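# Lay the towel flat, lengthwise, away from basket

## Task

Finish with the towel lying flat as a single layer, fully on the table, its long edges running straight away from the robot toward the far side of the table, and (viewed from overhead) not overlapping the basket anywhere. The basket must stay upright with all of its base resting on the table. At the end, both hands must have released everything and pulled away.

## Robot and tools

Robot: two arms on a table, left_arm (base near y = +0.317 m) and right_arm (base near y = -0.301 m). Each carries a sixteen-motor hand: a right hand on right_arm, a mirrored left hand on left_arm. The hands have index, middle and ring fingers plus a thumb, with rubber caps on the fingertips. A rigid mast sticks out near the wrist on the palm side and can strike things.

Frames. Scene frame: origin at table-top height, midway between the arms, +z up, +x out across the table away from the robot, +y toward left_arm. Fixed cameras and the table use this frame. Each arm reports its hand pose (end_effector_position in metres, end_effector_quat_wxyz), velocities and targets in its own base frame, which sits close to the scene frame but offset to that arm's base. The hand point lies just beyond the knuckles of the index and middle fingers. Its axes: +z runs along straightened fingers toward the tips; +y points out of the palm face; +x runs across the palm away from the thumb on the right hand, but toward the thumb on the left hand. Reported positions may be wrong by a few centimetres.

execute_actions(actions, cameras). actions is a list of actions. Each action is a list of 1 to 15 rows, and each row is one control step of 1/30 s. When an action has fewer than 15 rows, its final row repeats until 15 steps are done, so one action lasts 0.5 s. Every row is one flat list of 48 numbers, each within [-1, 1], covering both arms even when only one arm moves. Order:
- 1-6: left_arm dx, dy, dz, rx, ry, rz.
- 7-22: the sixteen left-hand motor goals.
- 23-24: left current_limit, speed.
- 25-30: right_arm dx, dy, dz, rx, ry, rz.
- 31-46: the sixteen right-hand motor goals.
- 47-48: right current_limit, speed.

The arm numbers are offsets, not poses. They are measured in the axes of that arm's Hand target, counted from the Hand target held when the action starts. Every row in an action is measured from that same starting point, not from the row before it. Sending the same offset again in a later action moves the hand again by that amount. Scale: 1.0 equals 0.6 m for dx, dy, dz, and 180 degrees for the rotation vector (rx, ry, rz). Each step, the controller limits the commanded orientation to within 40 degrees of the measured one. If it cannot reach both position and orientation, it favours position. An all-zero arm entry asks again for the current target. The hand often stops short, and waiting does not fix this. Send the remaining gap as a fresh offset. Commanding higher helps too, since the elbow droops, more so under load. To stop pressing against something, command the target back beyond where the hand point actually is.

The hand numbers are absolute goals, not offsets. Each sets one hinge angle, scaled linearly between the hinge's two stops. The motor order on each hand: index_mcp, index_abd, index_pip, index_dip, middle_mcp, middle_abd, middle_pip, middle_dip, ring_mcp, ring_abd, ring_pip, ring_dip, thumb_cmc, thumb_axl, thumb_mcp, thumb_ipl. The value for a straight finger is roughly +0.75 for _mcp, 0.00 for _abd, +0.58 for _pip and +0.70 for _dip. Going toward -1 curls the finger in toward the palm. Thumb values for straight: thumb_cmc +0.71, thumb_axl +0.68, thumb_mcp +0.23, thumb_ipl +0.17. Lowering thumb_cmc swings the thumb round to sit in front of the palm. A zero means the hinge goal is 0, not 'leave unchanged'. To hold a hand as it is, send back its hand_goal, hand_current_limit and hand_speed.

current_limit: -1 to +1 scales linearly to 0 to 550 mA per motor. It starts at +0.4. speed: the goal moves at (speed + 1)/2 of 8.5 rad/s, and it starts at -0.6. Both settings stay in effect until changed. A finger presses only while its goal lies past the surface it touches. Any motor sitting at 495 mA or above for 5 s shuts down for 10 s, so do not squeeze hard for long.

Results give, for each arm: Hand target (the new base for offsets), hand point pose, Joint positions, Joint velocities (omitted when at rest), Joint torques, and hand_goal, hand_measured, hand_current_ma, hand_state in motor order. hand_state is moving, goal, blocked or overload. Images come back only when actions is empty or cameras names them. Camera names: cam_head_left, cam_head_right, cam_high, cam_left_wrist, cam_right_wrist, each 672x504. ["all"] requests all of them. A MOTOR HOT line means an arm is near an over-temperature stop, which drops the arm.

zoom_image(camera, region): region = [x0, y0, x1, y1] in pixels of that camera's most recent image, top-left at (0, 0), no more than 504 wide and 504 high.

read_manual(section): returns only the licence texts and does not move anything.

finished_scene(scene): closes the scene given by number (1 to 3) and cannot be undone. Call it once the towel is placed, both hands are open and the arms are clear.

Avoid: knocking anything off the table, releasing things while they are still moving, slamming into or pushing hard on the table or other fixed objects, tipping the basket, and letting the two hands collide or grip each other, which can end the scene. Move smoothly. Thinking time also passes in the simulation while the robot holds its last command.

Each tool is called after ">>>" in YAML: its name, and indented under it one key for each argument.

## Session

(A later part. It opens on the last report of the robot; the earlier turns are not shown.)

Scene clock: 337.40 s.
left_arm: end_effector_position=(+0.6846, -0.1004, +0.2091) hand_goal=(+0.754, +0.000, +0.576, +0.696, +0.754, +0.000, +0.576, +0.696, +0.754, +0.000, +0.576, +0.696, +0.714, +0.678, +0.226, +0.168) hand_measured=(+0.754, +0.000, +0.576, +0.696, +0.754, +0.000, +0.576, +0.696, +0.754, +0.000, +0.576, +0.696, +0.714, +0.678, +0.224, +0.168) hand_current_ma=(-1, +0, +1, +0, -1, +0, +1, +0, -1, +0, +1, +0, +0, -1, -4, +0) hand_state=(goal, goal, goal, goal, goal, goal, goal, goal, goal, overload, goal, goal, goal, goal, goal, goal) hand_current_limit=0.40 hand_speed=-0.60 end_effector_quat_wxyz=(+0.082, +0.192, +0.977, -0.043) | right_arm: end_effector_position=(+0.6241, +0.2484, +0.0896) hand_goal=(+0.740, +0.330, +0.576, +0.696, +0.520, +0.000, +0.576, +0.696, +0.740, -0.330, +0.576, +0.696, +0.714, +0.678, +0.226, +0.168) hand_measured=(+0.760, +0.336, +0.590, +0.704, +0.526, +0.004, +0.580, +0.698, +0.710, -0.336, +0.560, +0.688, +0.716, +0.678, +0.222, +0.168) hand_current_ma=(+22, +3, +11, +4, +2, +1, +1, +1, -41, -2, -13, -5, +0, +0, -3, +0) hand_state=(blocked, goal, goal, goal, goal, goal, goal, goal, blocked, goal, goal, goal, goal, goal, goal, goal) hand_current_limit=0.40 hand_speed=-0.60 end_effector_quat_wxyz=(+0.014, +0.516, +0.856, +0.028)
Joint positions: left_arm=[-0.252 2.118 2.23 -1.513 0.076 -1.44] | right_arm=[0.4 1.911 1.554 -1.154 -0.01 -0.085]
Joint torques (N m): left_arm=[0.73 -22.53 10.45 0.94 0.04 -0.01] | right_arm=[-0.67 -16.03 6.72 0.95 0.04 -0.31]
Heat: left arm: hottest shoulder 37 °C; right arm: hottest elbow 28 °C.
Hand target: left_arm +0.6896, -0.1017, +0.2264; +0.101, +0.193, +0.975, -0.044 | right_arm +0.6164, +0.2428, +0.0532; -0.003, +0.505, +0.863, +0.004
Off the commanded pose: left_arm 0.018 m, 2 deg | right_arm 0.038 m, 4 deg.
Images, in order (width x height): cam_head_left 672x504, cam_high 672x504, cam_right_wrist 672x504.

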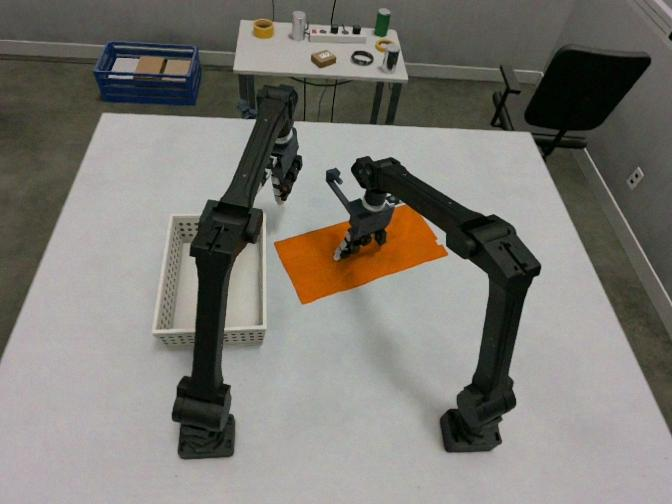

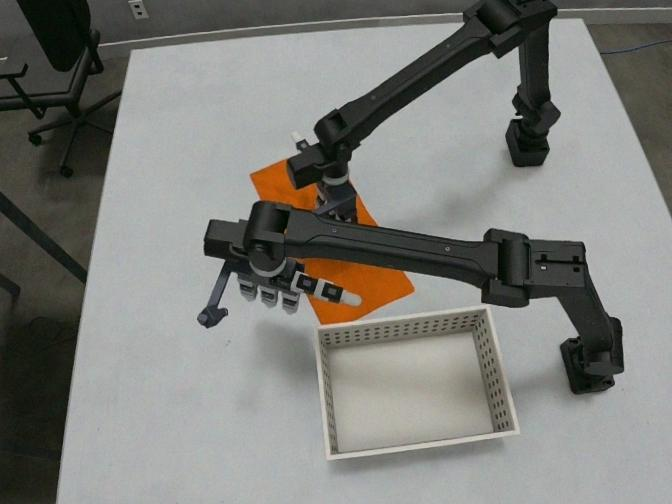

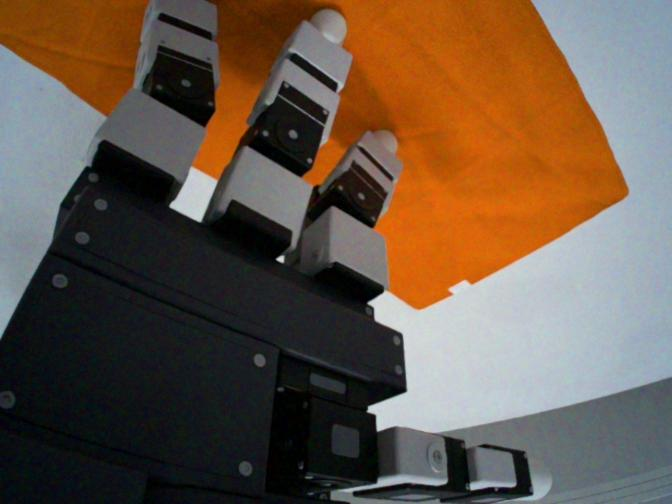

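>>> execute_actions:
  actions:
    - [[0,0,0,0,0,0,0.754,0,0.576,0.696,0.754,0,0.576,0.696,0.754,0,0.576,0.696,0.714,0.678,0.226,0.168,0.4,-0.6,0.0092,0.003,0,0,0,-0.0278,0.74,0.33,0.576,0.696,0.52,0,0.576,0.696,0.74,-0.33,0.576,0.696,0.714,0.678,0.226,0.168,0.4,-0.6],[0,0,0,0,0,0,0.754,0,0.576,0.696,0.754,0,0.576,0.696,0.754,0,0.576,0.696,0.714,0.678,0.226,0.168,0.4,-0.6,0.0185,0.0051,0,0,0,-0.0556,0.74,0.33,0.576,0.696,0.52,0,0.576,0.696,0.74,-0.33,0.576,0.696,0.714,0.678,0.226,0.168,0.4,-0.6]]
    - [[0,0,0,0,0,0,0.754,0,0.576,0.696,0.754,0,0.576,0.696,0.754,0,0.576,0.696,0.714,0.678,0.226,0.168,0.4,-0.6,0.0092,0.003,0,0,0,-0.0278,0.74,0.33,0.576,0.696,0.52,0,0.576,0.696,0.74,-0.33,0.576,0.696,0.714,0.678,0.226,0.168,0.4,-0.6],[0,0,0,0,0,0,0.754,0,0.576,0.696,0.754,0,0.576,0.696,0.754,0,0.576,0.696,0.714,0.678,0.226,0.168,0.4,-0.6,0.0185,0.0051,0,0,0,-0.0556,0.74,0.33,0.576,0.696,0.52,0,0.576,0.696,0.74,-0.33,0.576,0.696,0.714,0.678,0.226,0.168,0.4,-0.6]]
    - [[0,0,0,0,0,0,0.754,0,0.576,0.696,0.754,0,0.576,0.696,0.754,0,0.576,0.696,0.714,0.678,0.226,0.168,0.4,-0.6,0.0092,0.003,0,0,0,-0.0278,0.74,0.33,0.576,0.696,0.52,0,0.576,0.696,0.74,-0.33,0.576,0.696,0.714,0.678,0.226,0.168,0.4,-0.6],[0,0,0,0,0,0,0.754,0,0.576,0.696,0.754,0,0.576,0.696,0.754,0,0.576,0.696,0.714,0.678,0.226,0.168,0.4,-0.6,0.0185,0.0051,0,0,0,-0.0556,0.74,0.33,0.576,0.696,0.52,0,0.576,0.696,0.74,-0.33,0.576,0.696,0.714,0.678,0.226,0.168,0.4,-0.6]]
  cameras: ["cam_head_left","cam_right_wrist","cam_high"]

>>> zoom_image:
  camera: "cam_head_left"
  region: [260, 120, 480, 310]

Scene clock: 358.70 s.
left_arm: end_effector_position=(+0.6846, -0.1004, +0.2091) hand_goal=(+0.754, +0.000, +0.576, +0.696, +0.754, +0.000, +0.576, +0.696, +0.754, +0.000, +0.576, +0.696, +0.714, +0.678, +0.226, +0.168) hand_measured=(+0.754, +0.000, +0.576, +0.696, +0.754, +0.000, +0.576, +0.696, +0.754, +0.000, +0.576, +0.696, +0.714, +0.678, +0.224, +0.168) hand_current_ma=(-1, +0, +1, +0, -1, +0, +1, +0, -1, +0, +1, +0, +0, -1, -4, +0) hand_state=(goal, goal, goal, goal, goal, goal, goal, goal, goal, overload, goal, goal, goal, goal, goal, goal) hand_current_limit=0.40 hand_speed=-0.60 end_effector_quat_wxyz=(+0.082, +0.192, +0.977, -0.043) | right_arm: end_effector_position=(+0.6063, +0.2815, +0.0903) hand_goal=(+0.740, +0.330, +0.576, +0.696, +0.520, +0.000, +0.576, +0.696, +0.740, -0.330, +0.576, +0.696, +0.714, +0.678, +0.226, +0.168) hand_measured=(+0.756, +0.330, +0.590, +0.704, +0.526, +0.004, +0.580, +0.698, +0.690, -0.338, +0.550, +0.682, +0.716, +0.678, +0.222, +0.168) hand_current_ma=(+13, +0, +10, +4, +2, +1, +1, +1, -89, -4, -29, -12, +1, +0, -3, +0) hand_state=(goal, goal, goal, goal, goal, goal, goal, goal, blocked, goal, blocked, goal, goal, goal, goal, goal) hand_current_limit=0.40 hand_speed=-0.60 end_effector_quat_wxyz=(+0.020, +0.275, +0.961, +0.026)
Joint positions: left_arm=[-0.252 2.118 2.23 -1.513 0.076 -1.44] | right_arm=[0.384 1.911 1.554 -1.151 -0.017 -0.628]
Joint torques (N m): left_arm=[-0.03 -22.36 10.47 0.91 0.05 -0.03] | right_arm=[-0.97 -14.8 8.13 0.66 0.22 -0.3]
Heat: left arm: hottest shoulder 37 °C; right arm: hottest elbow 27 °C.
Hand target: left_arm +0.6896, -0.1017, +0.2264; +0.101, +0.193, +0.975, -0.044 | right_arm +0.6026, +0.2740, +0.0535; -0.001, +0.264, +0.964, +0.005
Off the commanded pose: left_arm 0.018 m, 2 deg | right_arm 0.038 m, 4 deg.
Images, in order (width x height): cam_head_left 672x504, cam_high 672x504, cam_right_wrist 672x504.

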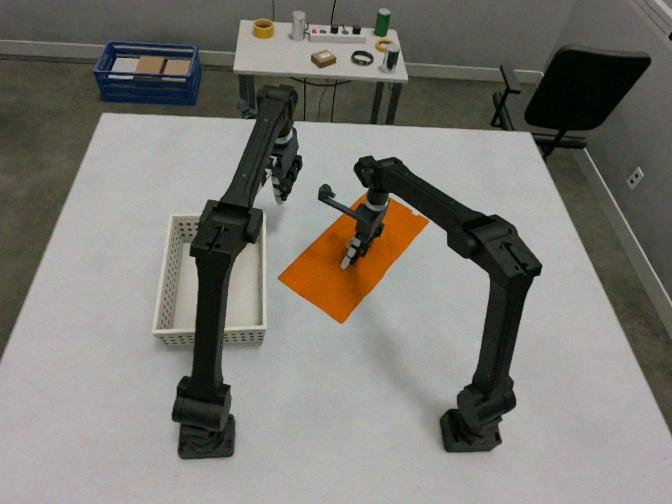

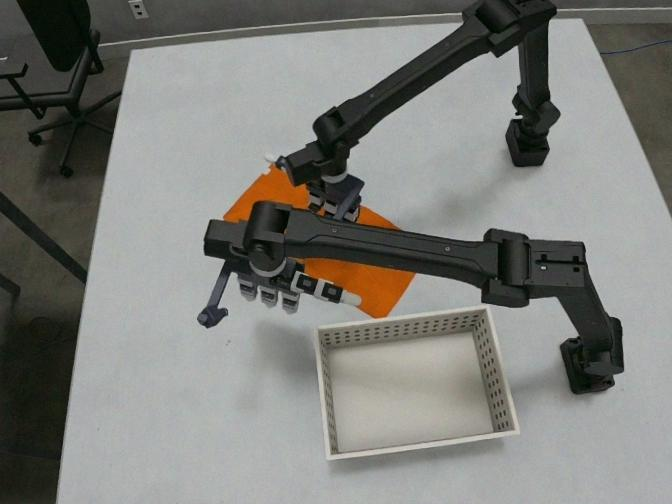

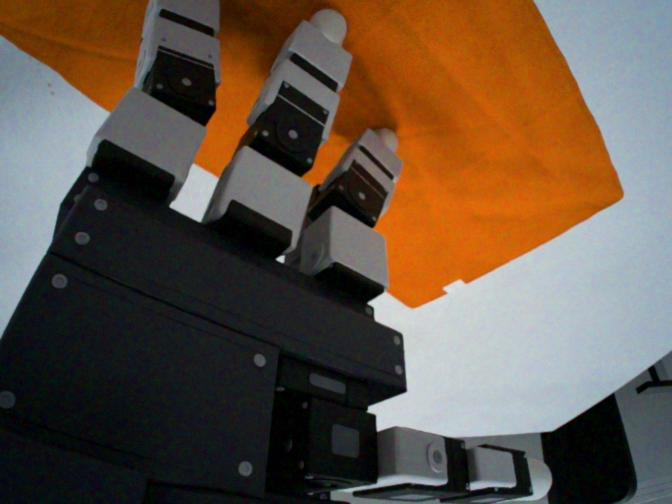

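Scaled by 2.291 from the camera's 672x504 image, which has a finer 960x720 frame.

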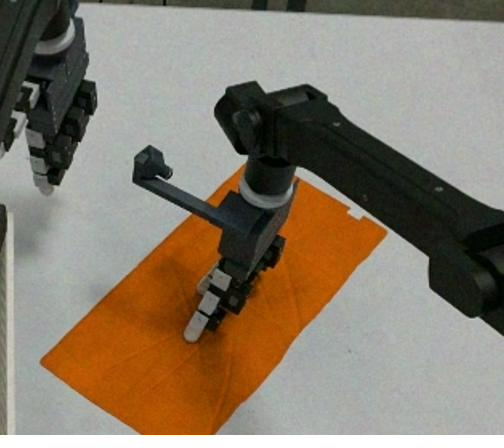

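>>> execute_actions:
  actions:
    - [[0,0,0,0,0,0,0.754,0,0.576,0.696,0.754,0,0.576,0.696,0.754,0,0.576,0.696,0.714,0.678,0.226,0.168,0.4,-0.6,0.0092,0.003,0,0,0,-0.0278,0.74,0.33,0.576,0.696,0.52,0,0.576,0.696,0.74,-0.33,0.576,0.696,0.714,0.678,0.226,0.168,0.4,-0.6],[0,0,0,0,0,0,0.754,0,0.576,0.696,0.754,0,0.576,0.696,0.754,0,0.576,0.696,0.714,0.678,0.226,0.168,0.4,-0.6,0.0189,0.0053,0,0,0,-0.0567,0.74,0.33,0.576,0.696,0.52,0,0.576,0.696,0.74,-0.33,0.576,0.696,0.714,0.678,0.226,0.168,0.4,-0.6]]
    - [[0,0,0,0,0,0,0.754,0,0.576,0.696,0.754,0,0.576,0.696,0.754,0,0.576,0.696,0.714,0.678,0.226,0.168,0.4,-0.6,0.0092,0.003,0,0,0,-0.0278,0.74,0.33,0.576,0.696,0.52,0,0.576,0.696,0.74,-0.33,0.576,0.696,0.714,0.678,0.226,0.168,0.4,-0.6],[0,0,0,0,0,0,0.754,0,0.576,0.696,0.754,0,0.576,0.696,0.754,0,0.576,0.696,0.714,0.678,0.226,0.168,0.4,-0.6,0.0189,0.0053,0,0,0,-0.0567,0.74,0.33,0.576,0.696,0.52,0,0.576,0.696,0.74,-0.33,0.576,0.696,0.714,0.678,0.226,0.168,0.4,-0.6]]
    - [[0,0,0,0,0,0,0.754,0,0.576,0.696,0.754,0,0.576,0.696,0.754,0,0.576,0.696,0.714,0.678,0.226,0.168,0.4,-0.6,0.0092,0.003,0,0,0,-0.0278,0.74,0.33,0.576,0.696,0.52,0,0.576,0.696,0.74,-0.33,0.576,0.696,0.714,0.678,0.226,0.168,0.4,-0.6],[0,0,0,0,0,0,0.754,0,0.576,0.696,0.754,0,0.576,0.696,0.754,0,0.576,0.696,0.714,0.678,0.226,0.168,0.4,-0.6,0.0189,0.0053,0,0,0,-0.0567,0.74,0.33,0.576,0.696,0.52,0,0.576,0.696,0.74,-0.33,0.576,0.696,0.714,0.678,0.226,0.168,0.4,-0.6]]
  cameras: ["cam_head_left","cam_head_right","cam_high"]

>>> zoom_image:
  camera: "cam_head_left"
  region: [260, 150, 480, 360]

Scene clock: 382.13 s.
left_arm: end_effector_position=(+0.6846, -0.1004, +0.2091) hand_goal=(+0.754, +0.000, +0.576, +0.696, +0.754, +0.000, +0.576, +0.696, +0.754, +0.000, +0.576, +0.696, +0.714, +0.678, +0.226, +0.168) hand_measured=(+0.754, +0.000, +0.576, +0.696, +0.754, +0.000, +0.576, +0.696, +0.754, +0.000, +0.576, +0.696, +0.714, +0.678, +0.224, +0.168) hand_current_ma=(-1, +0, +1, +0, -1, +0, +1, +0, -1, +0, +1, +0, +0, -1, -4, +0) hand_state=(goal, goal, goal, goal, goal, goal, goal, goal, goal, overload, goal, goal, goal, goal, goal, goal) hand_current_limit=0.40 hand_speed=-0.60 end_effector_quat_wxyz=(+0.082, +0.192, +0.977, -0.043) | right_arm: end_effector_position=(+0.5719, +0.3055, +0.0894) hand_goal=(+0.740, +0.330, +0.576, +0.696, +0.520, +0.000, +0.576, +0.696, +0.740, -0.330, +0.576, +0.696, +0.714, +0.678, +0.226, +0.168) hand_measured=(+0.750, +0.328, +0.586, +0.702, +0.520, +0.002, +0.576, +0.698, +0.668, -0.350, +0.538, +0.674, +0.716, +0.678, +0.222, +0.168) hand_current_ma=(+7, -1, +6, +4, +0, +0, +0, +0, -157, -16, -53, -23, +1, +0, -3, +0) hand_state=(goal, goal, goal, goal, goal, goal, goal, goal, blocked, blocked, blocked, blocked, goal, goal, goal, goal) hand_current_limit=0.40 hand_speed=-0.60 end_effector_quat_wxyz=(+0.025, +0.012, +0.999, +0.025)
Joint positions: left_arm=[-0.252 2.118 2.23 -1.513 0.076 -1.44] | right_arm=[0.376 1.922 1.569 -1.153 -0.028 -1.17]
Joint torques (N m): left_arm=[0.44 -22.07 10.5 0.62 0.08 -0.02] | right_arm=[-1.32 -14.1 10 0.21 0.6 -0.35]
Heat: left arm: hottest shoulder 37 °C; right arm: hottest elbow 28 °C.
Hand target: left_arm +0.6896, -0.1017, +0.2264; +0.101, +0.193, +0.975, -0.044 | right_arm +0.5744, +0.2946, +0.0538; +0.000, +0.000, +1.000, +0.005
Off the commanded pose: left_arm 0.018 m, 2 deg | right_arm 0.037 m, 4 deg.
Images, in order (width x height): cam_head_left 672x504, cam_head_right 672x504, cam_high 672x504.

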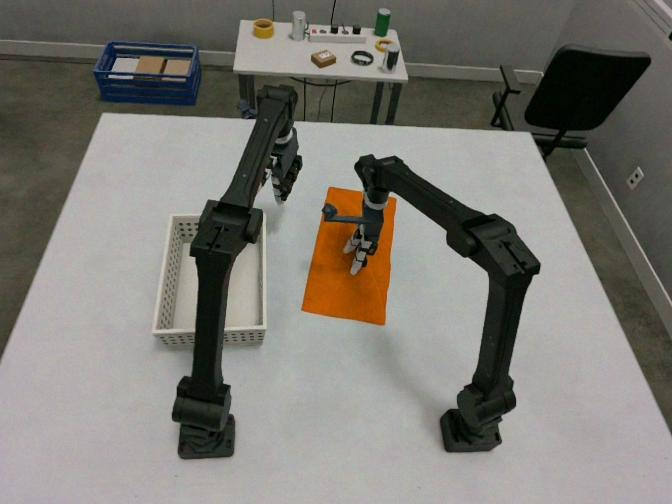

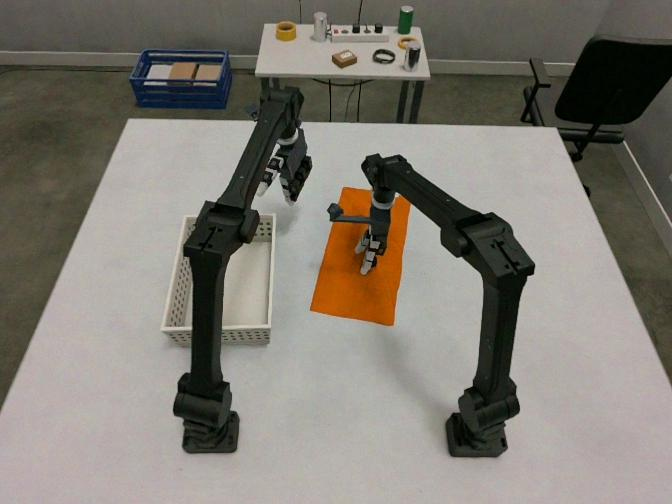

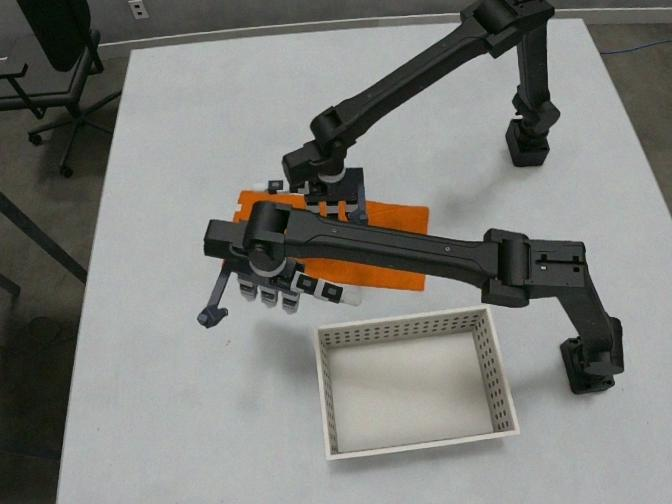

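Scaled by 2.291 from the camera's 672x504 image, which has a finer 960x720 frame.

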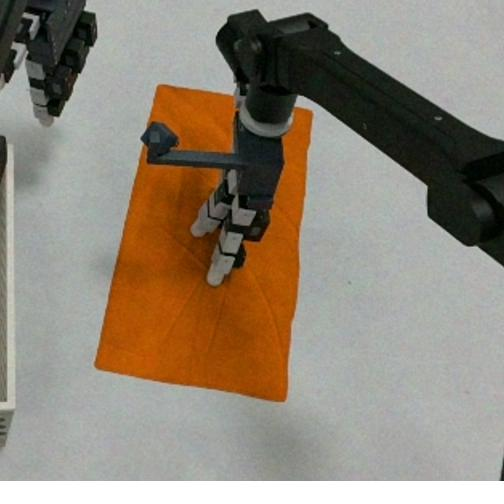

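>>> execute_actions:
  actions:
    - [[0,0,0,0,0,0,0.754,0,0.576,0.696,0.754,0,0.576,0.696,0.754,0,0.576,0.696,0.714,0.678,0.226,0.168,0.4,-0.6,0.01,0.003,0,0,0,-0.03,0.74,0.33,0.576,0.696,0.52,0,0.576,0.696,0.74,-0.33,0.576,0.696,0.714,0.678,0.226,0.168,0.4,-0.6],[0,0,0,0,0,0,0.754,0,0.576,0.696,0.754,0,0.576,0.696,0.754,0,0.576,0.696,0.714,0.678,0.226,0.168,0.4,-0.6,0.02,0.0057,0,0,0,-0.061,0.74,0.33,0.576,0.696,0.52,0,0.576,0.696,0.74,-0.33,0.576,0.696,0.714,0.678,0.226,0.168,0.4,-0.6]]
  cameras: ["cam_head_left","cam_head_right","cam_high"]

>>> zoom_image:
  camera: "cam_head_left"
  region: [260, 150, 480, 360]

Scene clock: 408.63 s.
left_arm: end_effector_position=(+0.6846, -0.1004, +0.2091) hand_goal=(+0.754, +0.000, +0.576, +0.696, +0.754, +0.000, +0.576, +0.696, +0.754, +0.000, +0.576, +0.696, +0.714, +0.678, +0.226, +0.168) hand_measured=(+0.754, +0.000, +0.576, +0.696, +0.754, +0.000, +0.576, +0.696, +0.754, +0.000, +0.576, +0.696, +0.714, +0.678, +0.224, +0.168) hand_current_ma=(-1, +0, +1, +0, -1, +0, +1, +0, -1, +0, +1, +0, +0, -1, -4, +0) hand_state=(goal, goal, goal, goal, goal, goal, goal, goal, goal, overload, goal, goal, goal, goal, goal, goal) hand_current_limit=0.40 hand_speed=-0.60 end_effector_quat_wxyz=(+0.082, +0.192, +0.977, -0.043) | right_arm: end_effector_position=(+0.5587, +0.3103, +0.0888) hand_goal=(+0.740, +0.330, +0.576, +0.696, +0.520, +0.000, +0.576, +0.696, +0.740, -0.330, +0.576, +0.696, +0.714, +0.678, +0.226, +0.168) hand_measured=(+0.742, +0.328, +0.580, +0.700, +0.520, +0.002, +0.576, +0.698, +0.664, -0.354, +0.536, +0.672, +0.716, +0.678, +0.222, +0.168) hand_current_ma=(+1, -1, +1, +1, +0, +0, +0, +0, -175, -20, -59, -25, +1, +0, -3, +0) hand_state=(goal, goal, goal, goal, goal, goal, goal, goal, blocked, blocked, blocked, blocked, goal, goal, goal, goal) hand_current_limit=0.40 hand_speed=-0.60 end_effector_quat_wxyz=(+0.026, -0.085, +0.996, +0.023)
Joint positions: left_arm=[-0.252 2.118 2.23 -1.513 0.076 -1.44] | right_arm=[0.376 1.933 1.587 -1.162 -0.03 -1.364]
Joint torques (N m): left_arm=[-0.15 -22.36 10.37 0.53 0.05 -0.01] | right_arm=[-1.49 -14.21 10.02 0.24 0.65 -0.36]
Heat: left arm: hottest shoulder 38 °C; right arm: hottest elbow 29 °C.
Hand target: left_arm +0.6896, -0.1017, +0.2264; +0.101, +0.193, +0.975, -0.044 | right_arm +0.5622, +0.2982, +0.0538; +0.000, -0.096, +0.995, +0.005
Off the commanded pose: left_arm 0.018 m, 2 deg | right_arm 0.037 m, 4 deg.
Images, in order (width x height): cam_head_left 672x504, cam_head_right 672x504, cam_high 672x504.

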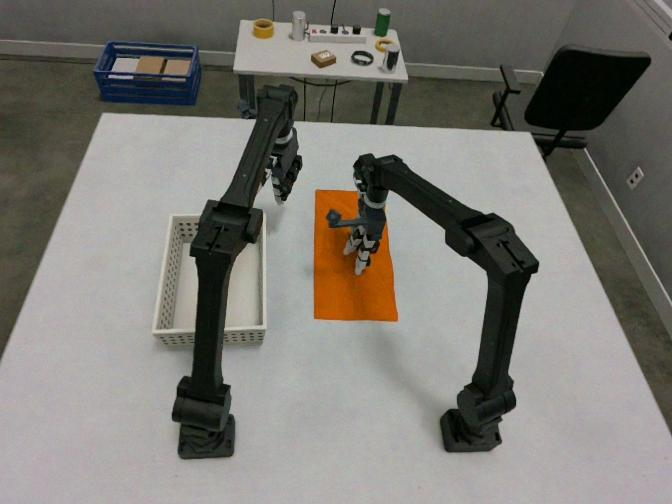

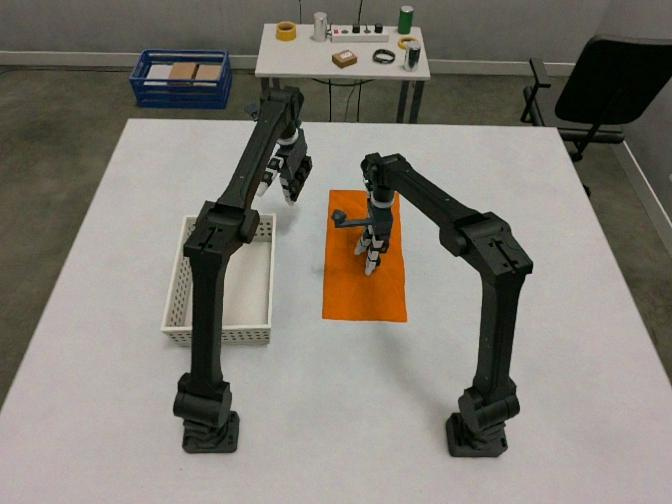

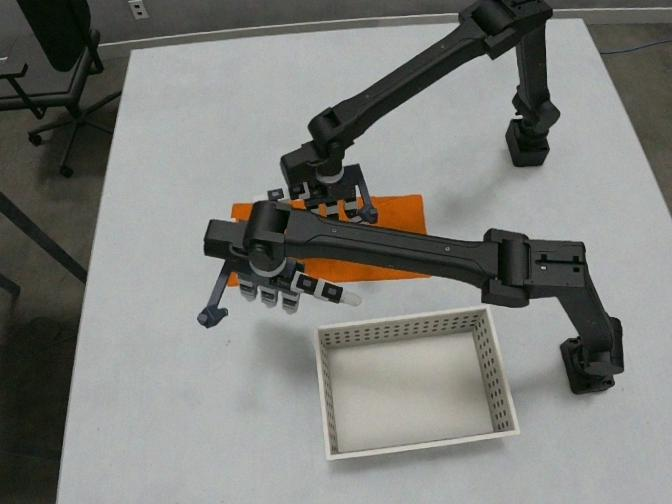

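Scaled by 2.291 from the camera's 672x504 image, which has a finer 960x720 frame.

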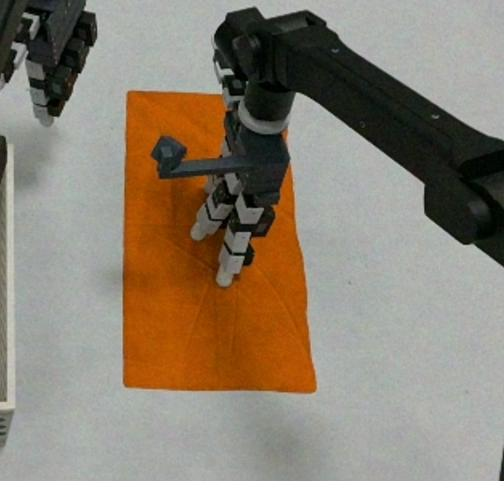

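>>> execute_actions:
  actions:
    - [[0,0,0,0,0,0,0.754,0,0.576,0.696,0.754,0,0.576,0.696,0.754,0,0.576,0.696,0.714,0.678,0.226,0.168,0.4,-0.6,0.0066,0.0018,0,0,0,-0.02,0.74,0.33,0.576,0.696,0.52,0,0.576,0.696,0.74,-0.33,0.576,0.696,0.714,0.678,0.226,0.168,0.4,-0.6]]
    - [[0,0,0,0,0,0,0.754,0,0.576,0.696,0.754,0,0.576,0.696,0.754,0,0.576,0.696,0.714,0.678,0.226,0.168,0.4,-0.6,0,0,-0.05,0,0,0,0.74,0.33,0.576,0.696,0.52,0,0.576,0.696,0.74,-0.33,0.576,0.696,0.714,0.678,0.226,0.168,0.4,-0.6]]
    - [[0,0,0,0,0,0,0.754,0,0.576,0.696,0.754,0,0.576,0.696,0.754,0,0.576,0.696,0.714,0.678,0.226,0.168,0.4,-0.6,0,0,-0.08,0,0,0,0.74,0.33,0.576,0.696,0.52,0,0.576,0.696,0.74,-0.33,0.576,0.696,0.714,0.678,0.226,0.168,0.4,-0.6]]
    - [[0,0,0,0,0,0,0.754,0,0.576,0.696,0.754,0,0.576,0.696,0.754,0,0.576,0.696,0.714,0.678,0.226,0.168,0.4,-0.6,0,0,-0.1,0,0,0,0.74,0.33,0.576,0.696,0.52,0,0.576,0.696,0.74,-0.33,0.576,0.696,0.714,0.678,0.226,0.168,0.4,-0.6]]
  cameras: ["cam_head_left","cam_head_right","cam_high"]

>>> zoom_image:
  camera: "cam_head_left"
  region: [260, 150, 480, 360]

Scene clock: 434.93 s.
left_arm: end_effector_position=(+0.6846, -0.1004, +0.2091) hand_goal=(+0.754, +0.000, +0.576, +0.696, +0.754, +0.000, +0.576, +0.696, +0.754, +0.000, +0.576, +0.696, +0.714, +0.678, +0.226, +0.168) hand_measured=(+0.754, +0.000, +0.576, +0.696, +0.754, +0.000, +0.576, +0.696, +0.754, +0.000, +0.576, +0.696, +0.714, +0.678, +0.224, +0.168) hand_current_ma=(-1, +0, +1, +0, -1, +0, +1, +0, -1, +0, +1, +0, +0, -1, -4, +0) hand_state=(goal, goal, goal, goal, goal, goal, goal, goal, goal, overload, goal, goal, goal, goal, goal, goal) hand_current_limit=0.40 hand_speed=-0.60 end_effector_quat_wxyz=(+0.082, +0.192, +0.977, -0.043) | right_arm: end_effector_position=(+0.5470, +0.3008, +0.1725) hand_goal=(+0.740, +0.330, +0.576, +0.696, +0.520, +0.000, +0.576, +0.696, +0.740, -0.330, +0.576, +0.696, +0.714, +0.678, +0.226, +0.168) hand_measured=(+0.736, +0.330, +0.572, +0.694, +0.520, +0.002, +0.576, +0.698, +0.736, -0.330, +0.574, +0.694, +0.716, +0.678, +0.222, +0.168) hand_current_ma=(-2, +0, -1, -1, +0, +0, +0, +0, -2, +0, -1, -1, +1, +0, -3, +0) hand_state=(goal, goal, goal, goal, goal, goal, goal, goal, goal, goal, goal, goal, goal, goal, goal, goal) hand_current_limit=0.40 hand_speed=-0.60 end_effector_quat_wxyz=(-0.017, -0.124, +0.992, +0.002)
Joint positions: left_arm=[-0.252 2.118 2.23 -1.513 0.076 -1.44] | right_arm=[0.369 1.918 1.804 -1.489 -0.012 -1.451]
Joint torques (N m): left_arm=[0.79 -22.3 10.58 0.8 0.09 0.03] | right_arm=[-1.08 -20.78 12.66 -0.01 0.02 -0.16]
Heat: left arm: hottest shoulder 38 °C; right arm: hottest elbow 31 °C.
Hand target: left_arm +0.6896, -0.1017, +0.2264; +0.101, +0.193, +0.975, -0.044 | right_arm +0.5584, +0.2969, +0.1917; +0.001, -0.127, +0.992, +0.005
Off the commanded pose: left_arm 0.018 m, 2 deg | right_arm 0.023 m, 2 deg.
Images, in order (width x height): cam_head_left 672x504, cam_head_right 672x504, cam_high 672x504.

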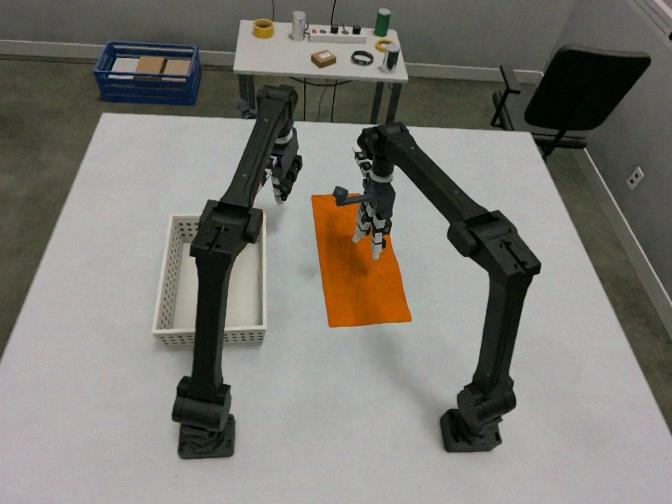

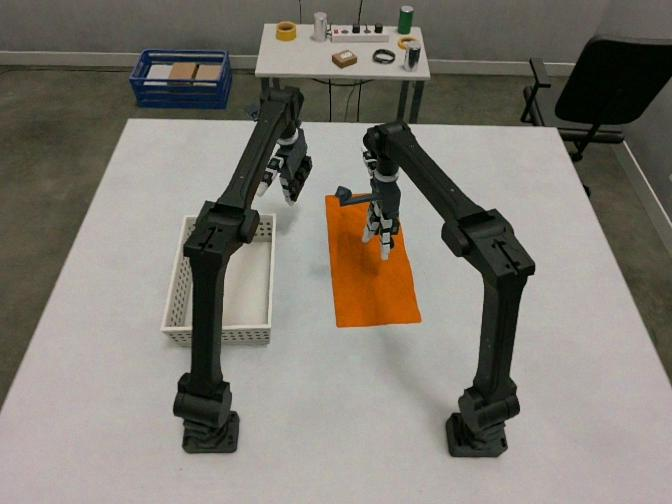

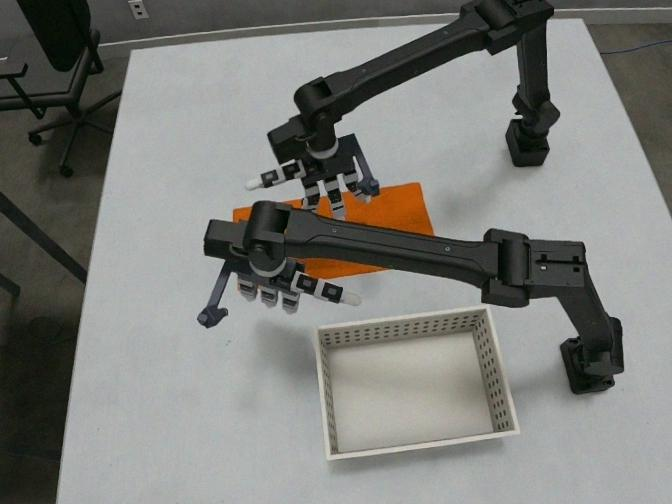

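Scaled by 2.291 from the camera's 672x504 image, which has a finer 960x720 frame.

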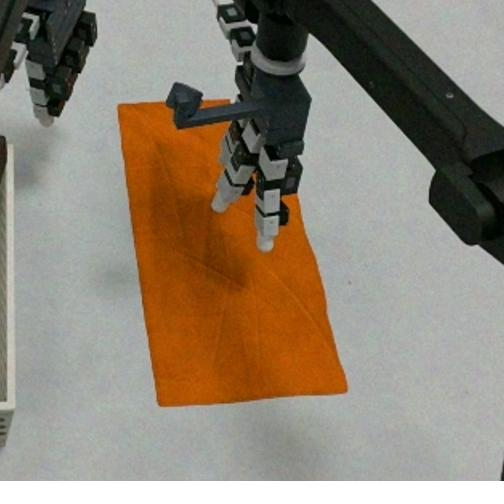

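>>> execute_actions:
  actions:
    - [[0,0,0,0,0,0,0.754,0,0.576,0.696,0.754,0,0.576,0.696,0.754,0,0.576,0.696,0.714,0.678,0.226,0.168,0.4,-0.6,0,0,0.09,0,0,0,0.74,0.33,0.576,0.696,0.52,0,0.576,0.696,0.74,-0.33,0.576,0.696,0.714,0.678,0.226,0.168,0.4,-0.6]]
    - [[0,0,0,0,0,0,0.754,0,0.576,0.696,0.754,0,0.576,0.696,0.754,0,0.576,0.696,0.714,0.678,0.226,0.168,0.4,-0.6,0,0,0.07,0,0,0,0.74,0.33,0.576,0.696,0.52,0,0.576,0.696,0.74,-0.33,0.576,0.696,0.714,0.678,0.226,0.168,0.4,-0.6]]
    - [[0,0,0,0,0,0,0.754,0,0.576,0.696,0.754,0,0.576,0.696,0.754,0,0.576,0.696,0.714,0.678,0.226,0.168,0.4,-0.6,0,0,0.035,0,0,0,0.74,0.33,0.576,0.696,0.52,0,0.576,0.696,0.74,-0.33,0.576,0.696,0.714,0.678,0.226,0.168,0.4,-0.6]]
    - [[0,0,0,0,0,0,0.754,0,0.576,0.696,0.754,0,0.576,0.696,0.754,0,0.576,0.696,0.714,0.678,0.226,0.168,0.4,-0.6,0,0,0.025,0,0,0,0.74,0.33,0.576,0.696,0.52,0,0.576,0.696,0.74,-0.33,0.576,0.696,0.714,0.678,0.226,0.168,0.4,-0.6]]
    - [[0,0,0,0,0,0,0.754,0,0.576,0.696,0.754,0,0.576,0.696,0.754,0,0.576,0.696,0.714,0.678,0.226,0.168,0.4,-0.6,-0.009,-0.0037,0,0,0,0.0278,0.74,0.33,0.576,0.696,0.52,0,0.576,0.696,0.74,-0.33,0.576,0.696,0.714,0.678,0.226,0.168,0.4,-0.6]]
  cameras: ["cam_head_left","cam_head_right","cam_high"]

>>> zoom_image:
  camera: "cam_head_left"
  region: [260, 150, 480, 360]

Scene clock: 464.63 s.
left_arm: end_effector_position=(+0.6846, -0.1004, +0.2091) hand_goal=(+0.754, +0.000, +0.576, +0.696, +0.754, +0.000, +0.576, +0.696, +0.754, +0.000, +0.576, +0.696, +0.714, +0.678, +0.226, +0.168) hand_measured=(+0.754, +0.000, +0.576, +0.696, +0.754, +0.000, +0.576, +0.696, +0.754, +0.000, +0.576, +0.696, +0.714, +0.678, +0.224, +0.168) hand_current_ma=(-1, +0, +1, +0, -1, +0, +1, +0, -1, +0, +1, +0, +0, -1, -4, +0) hand_state=(goal, goal, goal, goal, goal, goal, goal, goal, goal, overload, goal, goal, goal, goal, goal, goal) hand_current_limit=0.40 hand_speed=-0.60 end_effector_quat_wxyz=(+0.082, +0.192, +0.977, -0.043) | right_arm: end_effector_position=(+0.5617, +0.3048, +0.0876) hand_goal=(+0.740, +0.330, +0.576, +0.696, +0.520, +0.000, +0.576, +0.696, +0.740, -0.330, +0.576, +0.696, +0.714, +0.678, +0.226, +0.168) hand_measured=(+0.726, +0.328, +0.568, +0.692, +0.520, -0.010, +0.576, +0.698, +0.748, -0.338, +0.580, +0.698, +0.716, +0.678, +0.222, +0.168) hand_current_ma=(-12, -1, -5, -1, +0, -5, +0, +0, +5, -4, +2, +0, +0, +0, -3, +0) hand_state=(goal, goal, goal, goal, goal, goal, goal, goal, goal, goal, goal, goal, goal, goal, goal, goal) hand_current_limit=0.40 hand_speed=-0.60 end_effector_quat_wxyz=(+0.013, -0.104, +0.994, +0.010)
Joint positions: left_arm=[-0.252 2.118 2.23 -1.513 0.076 -1.44] | right_arm=[0.369 1.96 1.634 -1.215 -0.012 -1.41]
Joint torques (N m): left_arm=[0.67 -22.53 10.54 0.75 0.04 -0.05] | right_arm=[-0.85 -17.44 6.82 1.76 -0.01 0.27]
Heat: left arm: hottest shoulder 38 °C; right arm: hottest elbow 31 °C.
Hand target: left_arm +0.6896, -0.1017, +0.2264; +0.101, +0.193, +0.975, -0.044 | right_arm +0.5642, +0.2974, +0.0599; +0.001, -0.083, +0.997, +0.005
Off the commanded pose: left_arm 0.018 m, 2 deg | right_arm 0.029 m, 3 deg.
Images, in order (width x height): cam_head_left 672x504, cam_head_right 672x504, cam_high 672x504.

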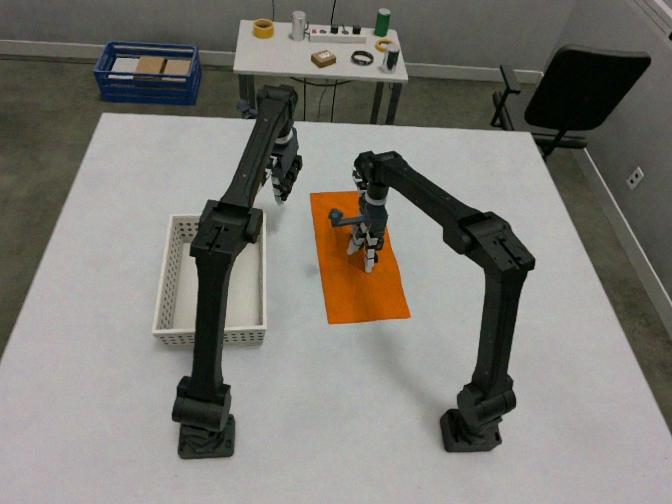

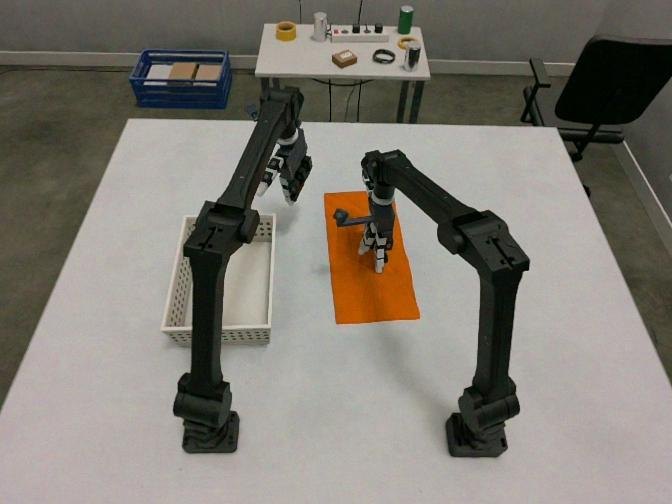

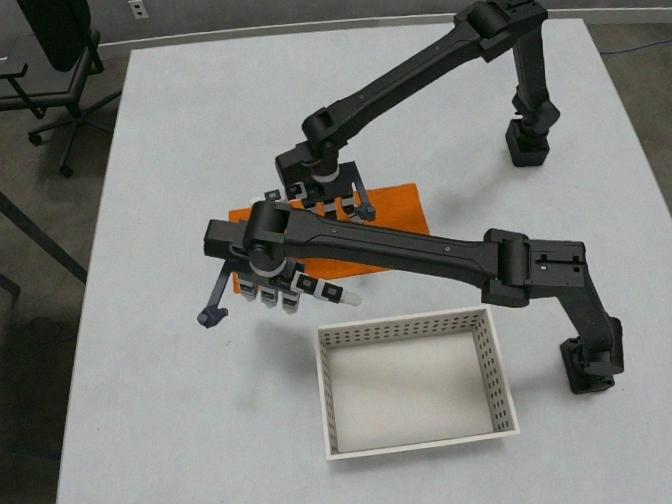

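Scaled by 2.291 from the camera's 672x504 image, which has a finer 960x720 frame.

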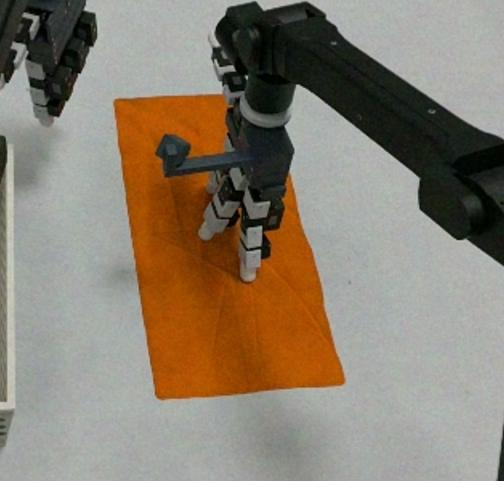

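>>> execute_actions:
  actions:
    - [[0,0,0,0,0,0,0.754,0,0.576,0.696,0.754,0,0.576,0.696,0.754,0,0.576,0.696,0.714,0.678,0.226,0.168,0.4,-0.6,-0.009,-0.0037,0.01,0,0,0.0278,0.74,0.33,0.576,0.696,0.52,0,0.576,0.696,0.74,-0.33,0.576,0.696,0.714,0.678,0.226,0.168,0.4,-0.6]]
  cameras: ["cam_head_left","cam_high"]

>>> zoom_image:
  camera: "cam_head_left"
  region: [260, 150, 480, 360]

Scene clock: 471.40 s.
left_arm: end_effector_position=(+0.6846, -0.1004, +0.2091) hand_goal=(+0.754, +0.000, +0.576, +0.696, +0.754, +0.000, +0.576, +0.696, +0.754, +0.000, +0.576, +0.696, +0.714, +0.678, +0.226, +0.168) hand_measured=(+0.754, +0.000, +0.576, +0.696, +0.754, +0.000, +0.576, +0.696, +0.754, +0.000, +0.576, +0.696, +0.714, +0.678, +0.224, +0.168) hand_current_ma=(-1, +0, +1, +0, -1, +0, +1, +0, -1, +0, +1, +0, +0, -1, -4, +0) hand_state=(goal, goal, goal, goal, goal, goal, goal, goal, goal, overload, goal, goal, goal, goal, goal, goal) hand_current_limit=0.40 hand_speed=-0.60 end_effector_quat_wxyz=(+0.082, +0.192, +0.977, -0.043) | right_arm: end_effector_position=(+0.5681, +0.3034, +0.0871) hand_goal=(+0.740, +0.330, +0.576, +0.696, +0.520, +0.000, +0.576, +0.696, +0.740, -0.330, +0.576, +0.696, +0.714, +0.678, +0.226, +0.168) hand_measured=(+0.722, +0.328, +0.564, +0.690, +0.520, -0.022, +0.576, +0.698, +0.762, -0.352, +0.588, +0.702, +0.716, +0.678, +0.222, +0.168) hand_current_ma=(-18, -1, -8, -2, +0, -17, +0, +0, +24, -18, +9, +4, +0, +0, -3, +0) hand_state=(goal, goal, goal, goal, goal, blocked, goal, goal, blocked, blocked, goal, goal, goal, goal, goal, goal) hand_current_limit=0.40 hand_speed=-0.60 end_effector_quat_wxyz=(+0.016, -0.063, +0.998, +0.011)
Joint positions: left_arm=[-0.252 2.118 2.23 -1.513 0.076 -1.44] | right_arm=[0.368 1.955 1.623 -1.203 -0.012 -1.329]
Joint torques (N m): left_arm=[0.62 -22.48 10.48 0.69 0.09 -0.06] | right_arm=[-0.67 -16.79 6.45 1.95 0 0.36]
Heat: left arm: hottest shoulder 38 °C; right arm: hottest elbow 30 °C.
Hand target: left_arm +0.6896, -0.1017, +0.2264; +0.101, +0.193, +0.975, -0.044 | right_arm +0.5697, +0.2964, +0.0538; +0.000, -0.040, +0.999, +0.005
Off the commanded pose: left_arm 0.018 m, 2 deg | right_arm 0.034 m, 3 deg.
Images, in order (width x height): cam_head_left 672x504, cam_high 672x504.

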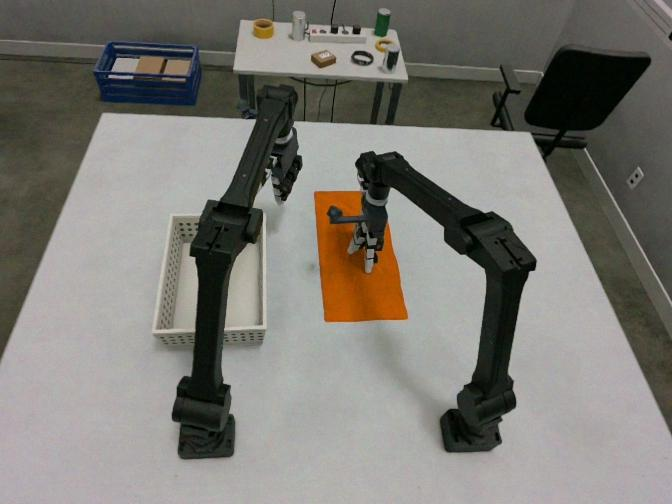

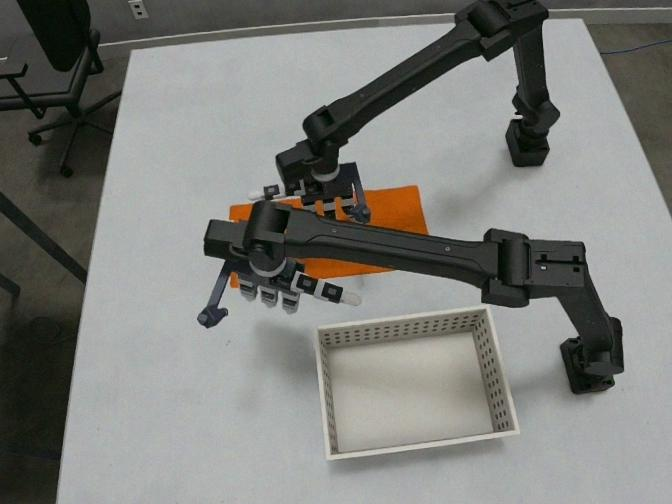

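Scaled by 2.291 from the camera's 672x504 image, which has a finer 960x720 frame.

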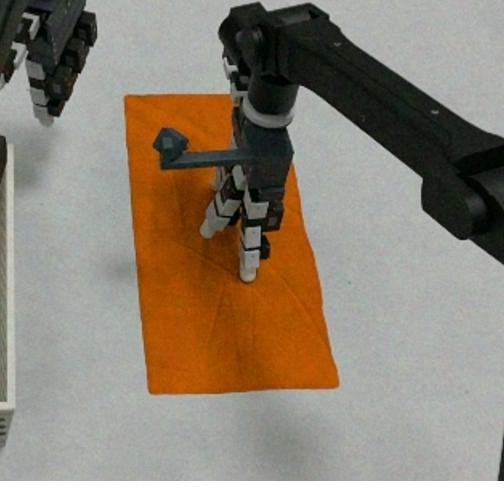

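>>> execute_actions:
  actions:
    - [[0,0,0,0,0,0,0.754,0,0.576,0.696,0.754,0,0.576,0.696,0.754,0,0.576,0.696,0.714,0.678,0.226,0.168,0.4,-0.6,0,0.011,-0.09,0,0,0.005,0.74,0.33,0.576,0.696,0.52,0,0.576,0.696,0.74,-0.33,0.576,0.696,0.714,0.678,0.226,0.168,0.4,-0.6]]
    - [[0,0,0,0,0,0,0.754,0,0.576,0.696,0.754,0,0.576,0.696,0.754,0,0.576,0.696,0.714,0.678,0.226,0.168,0.4,-0.6,0,0,-0.13,0,0,0,0.74,0.33,0.576,0.696,0.52,0,0.576,0.696,0.74,-0.33,0.576,0.696,0.714,0.678,0.226,0.168,0.4,-0.6]]
    - [[0,0,0,0,0,0,0.754,0,0.576,0.696,0.754,0,0.576,0.696,0.754,0,0.576,0.696,0.714,0.678,0.226,0.168,0.4,-0.6,0.2,0,-0.15,0,0,0,0.74,0.33,0.576,0.696,0.52,0,0.576,0.696,0.74,-0.33,0.576,0.696,0.714,0.678,0.226,0.168,0.4,-0.6]]
    - [[0,0,0,0,0,0,0.754,0,0.576,0.696,0.754,0,0.576,0.696,0.754,0,0.576,0.696,0.714,0.678,0.226,0.168,0.4,-0.6,0.25,-0.1,-0.05,0,0,0,0.74,0.33,0.576,0.696,0.52,0,0.576,0.696,0.74,-0.33,0.576,0.696,0.714,0.678,0.226,0.168,0.4,-0.6]]
  cameras: ["cam_head_left","cam_head_right","cam_high"]

>>> zoom_image:
  camera: "cam_head_left"
  region: [260, 150, 480, 360]

Scene clock: 487.70 s.
left_arm: end_effector_position=(+0.6846, -0.1004, +0.2091) hand_goal=(+0.754, +0.000, +0.576, +0.696, +0.754, +0.000, +0.576, +0.696, +0.754, +0.000, +0.576, +0.696, +0.714, +0.678, +0.226, +0.168) hand_measured=(+0.754, +0.000, +0.576, +0.696, +0.754, +0.000, +0.576, +0.696, +0.754, +0.000, +0.576, +0.696, +0.714, +0.678, +0.224, +0.168) hand_current_ma=(-1, +0, +1, +0, -1, +0, +1, +0, -1, +0, +1, +0, +0, -1, -4, +0) hand_state=(goal, goal, goal, goal, goal, goal, goal, goal, goal, overload, goal, goal, goal, goal, goal, goal) hand_current_limit=0.40 hand_speed=-0.60 end_effector_quat_wxyz=(+0.082, +0.192, +0.977, -0.043) | right_arm: end_effector_position=(+0.2966, +0.2235, +0.2961) hand_goal=(+0.740, +0.330, +0.576, +0.696, +0.520, +0.000, +0.576, +0.696, +0.740, -0.330, +0.576, +0.696, +0.714, +0.678, +0.226, +0.168) hand_measured=(+0.738, +0.328, +0.574, +0.692, +0.522, +0.000, +0.576, +0.698, +0.738, -0.328, +0.576, +0.698, +0.712, +0.678, +0.220, +0.168) hand_current_ma=(-1, +0, -1, -1, +1, +0, +0, +0, -1, +1, +0, +1, +0, +0, -4, +0) hand_state=(goal, goal, goal, goal, goal, goal, goal, goal, goal, goal, goal, goal, goal, goal, goal, goal) hand_current_limit=0.40 hand_speed=-0.60 end_effector_quat_wxyz=(-0.009, -0.042, +0.999, +0.002)
Joint positions: left_arm=[-0.252 2.118 2.23 -1.513 0.076 -1.44] | right_arm=[0.449 1.169 1.268 -1.685 -0.011 -1.205]
Joint torques (N m): left_arm=[0.03 -22.83 10.51 0.87 0.09 -0.02] | right_arm=[-0.62 -7.94 11.25 0.54 -0.02 0.11]
Heat: left arm: hottest shoulder 38 °C; right arm: hottest elbow 29 °C.
Hand target: left_arm +0.6896, -0.1017, +0.2264; +0.101, +0.193, +0.975, -0.044 | right_arm +0.3036, +0.2232, +0.3050; +0.000, -0.032, +0.999, +0.005
Off the commanded pose: left_arm 0.018 m, 2 deg | right_arm 0.011 m, 2 deg.
Images, in order (width x height): cam_head_left 672x504, cam_head_right 672x504, cam_high 672x504.

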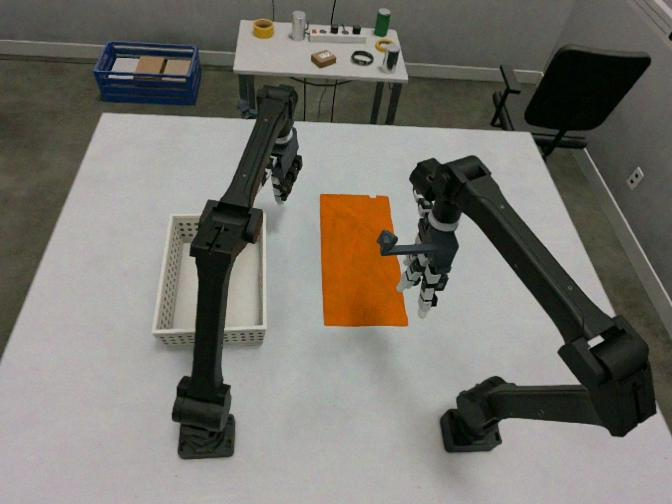

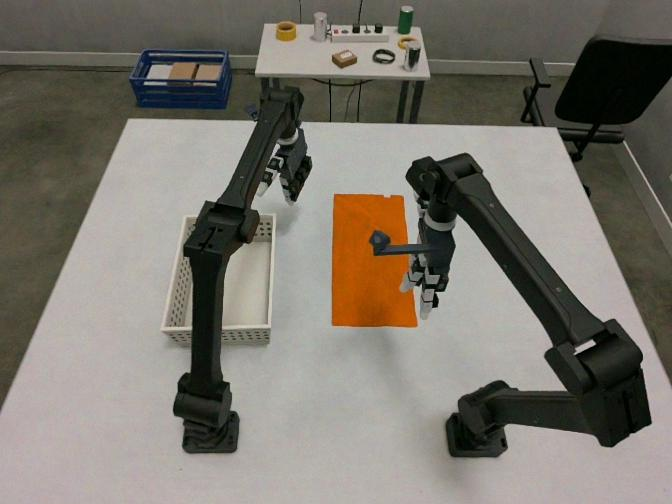

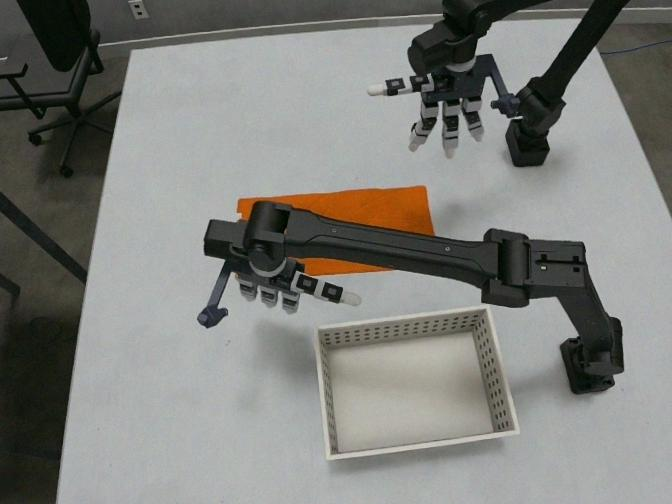

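Scaled by 2.291 from the camera's 672x504 image, which has a finer 960x720 frame.

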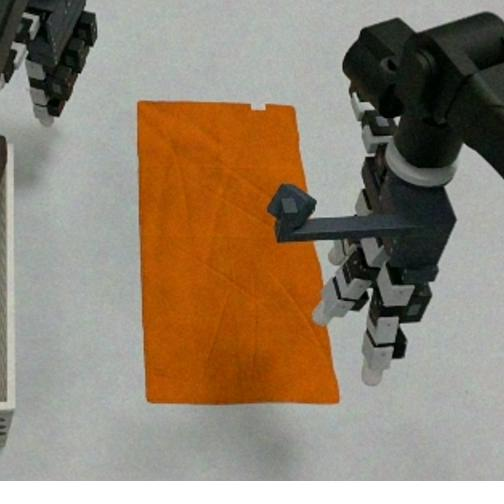

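>>> zoom_image:
  camera: "cam_head_left"
  region: [0, 100, 200, 380]

>>> zoom_image:
  camera: "cam_head_left"
  region: [472, 110, 672, 420]

Scaled by 1.800 from the camera's 672x504 image, which has a finer 960x720 frame.

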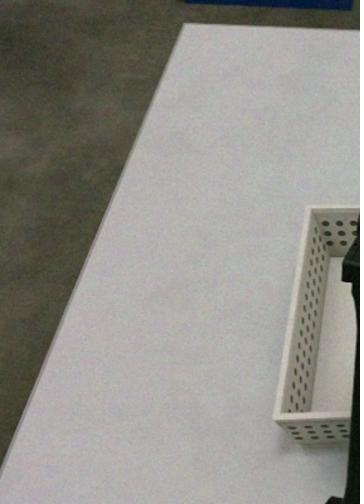

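Scaled by 1.626 from the camera's 672x504 image, which has a finer 960x720 frame.

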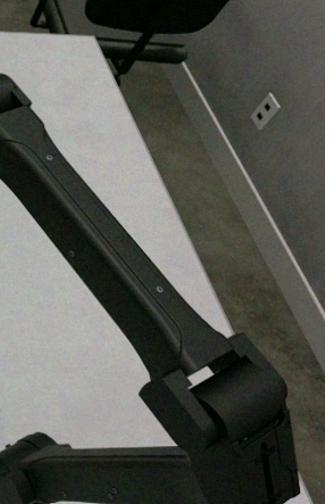

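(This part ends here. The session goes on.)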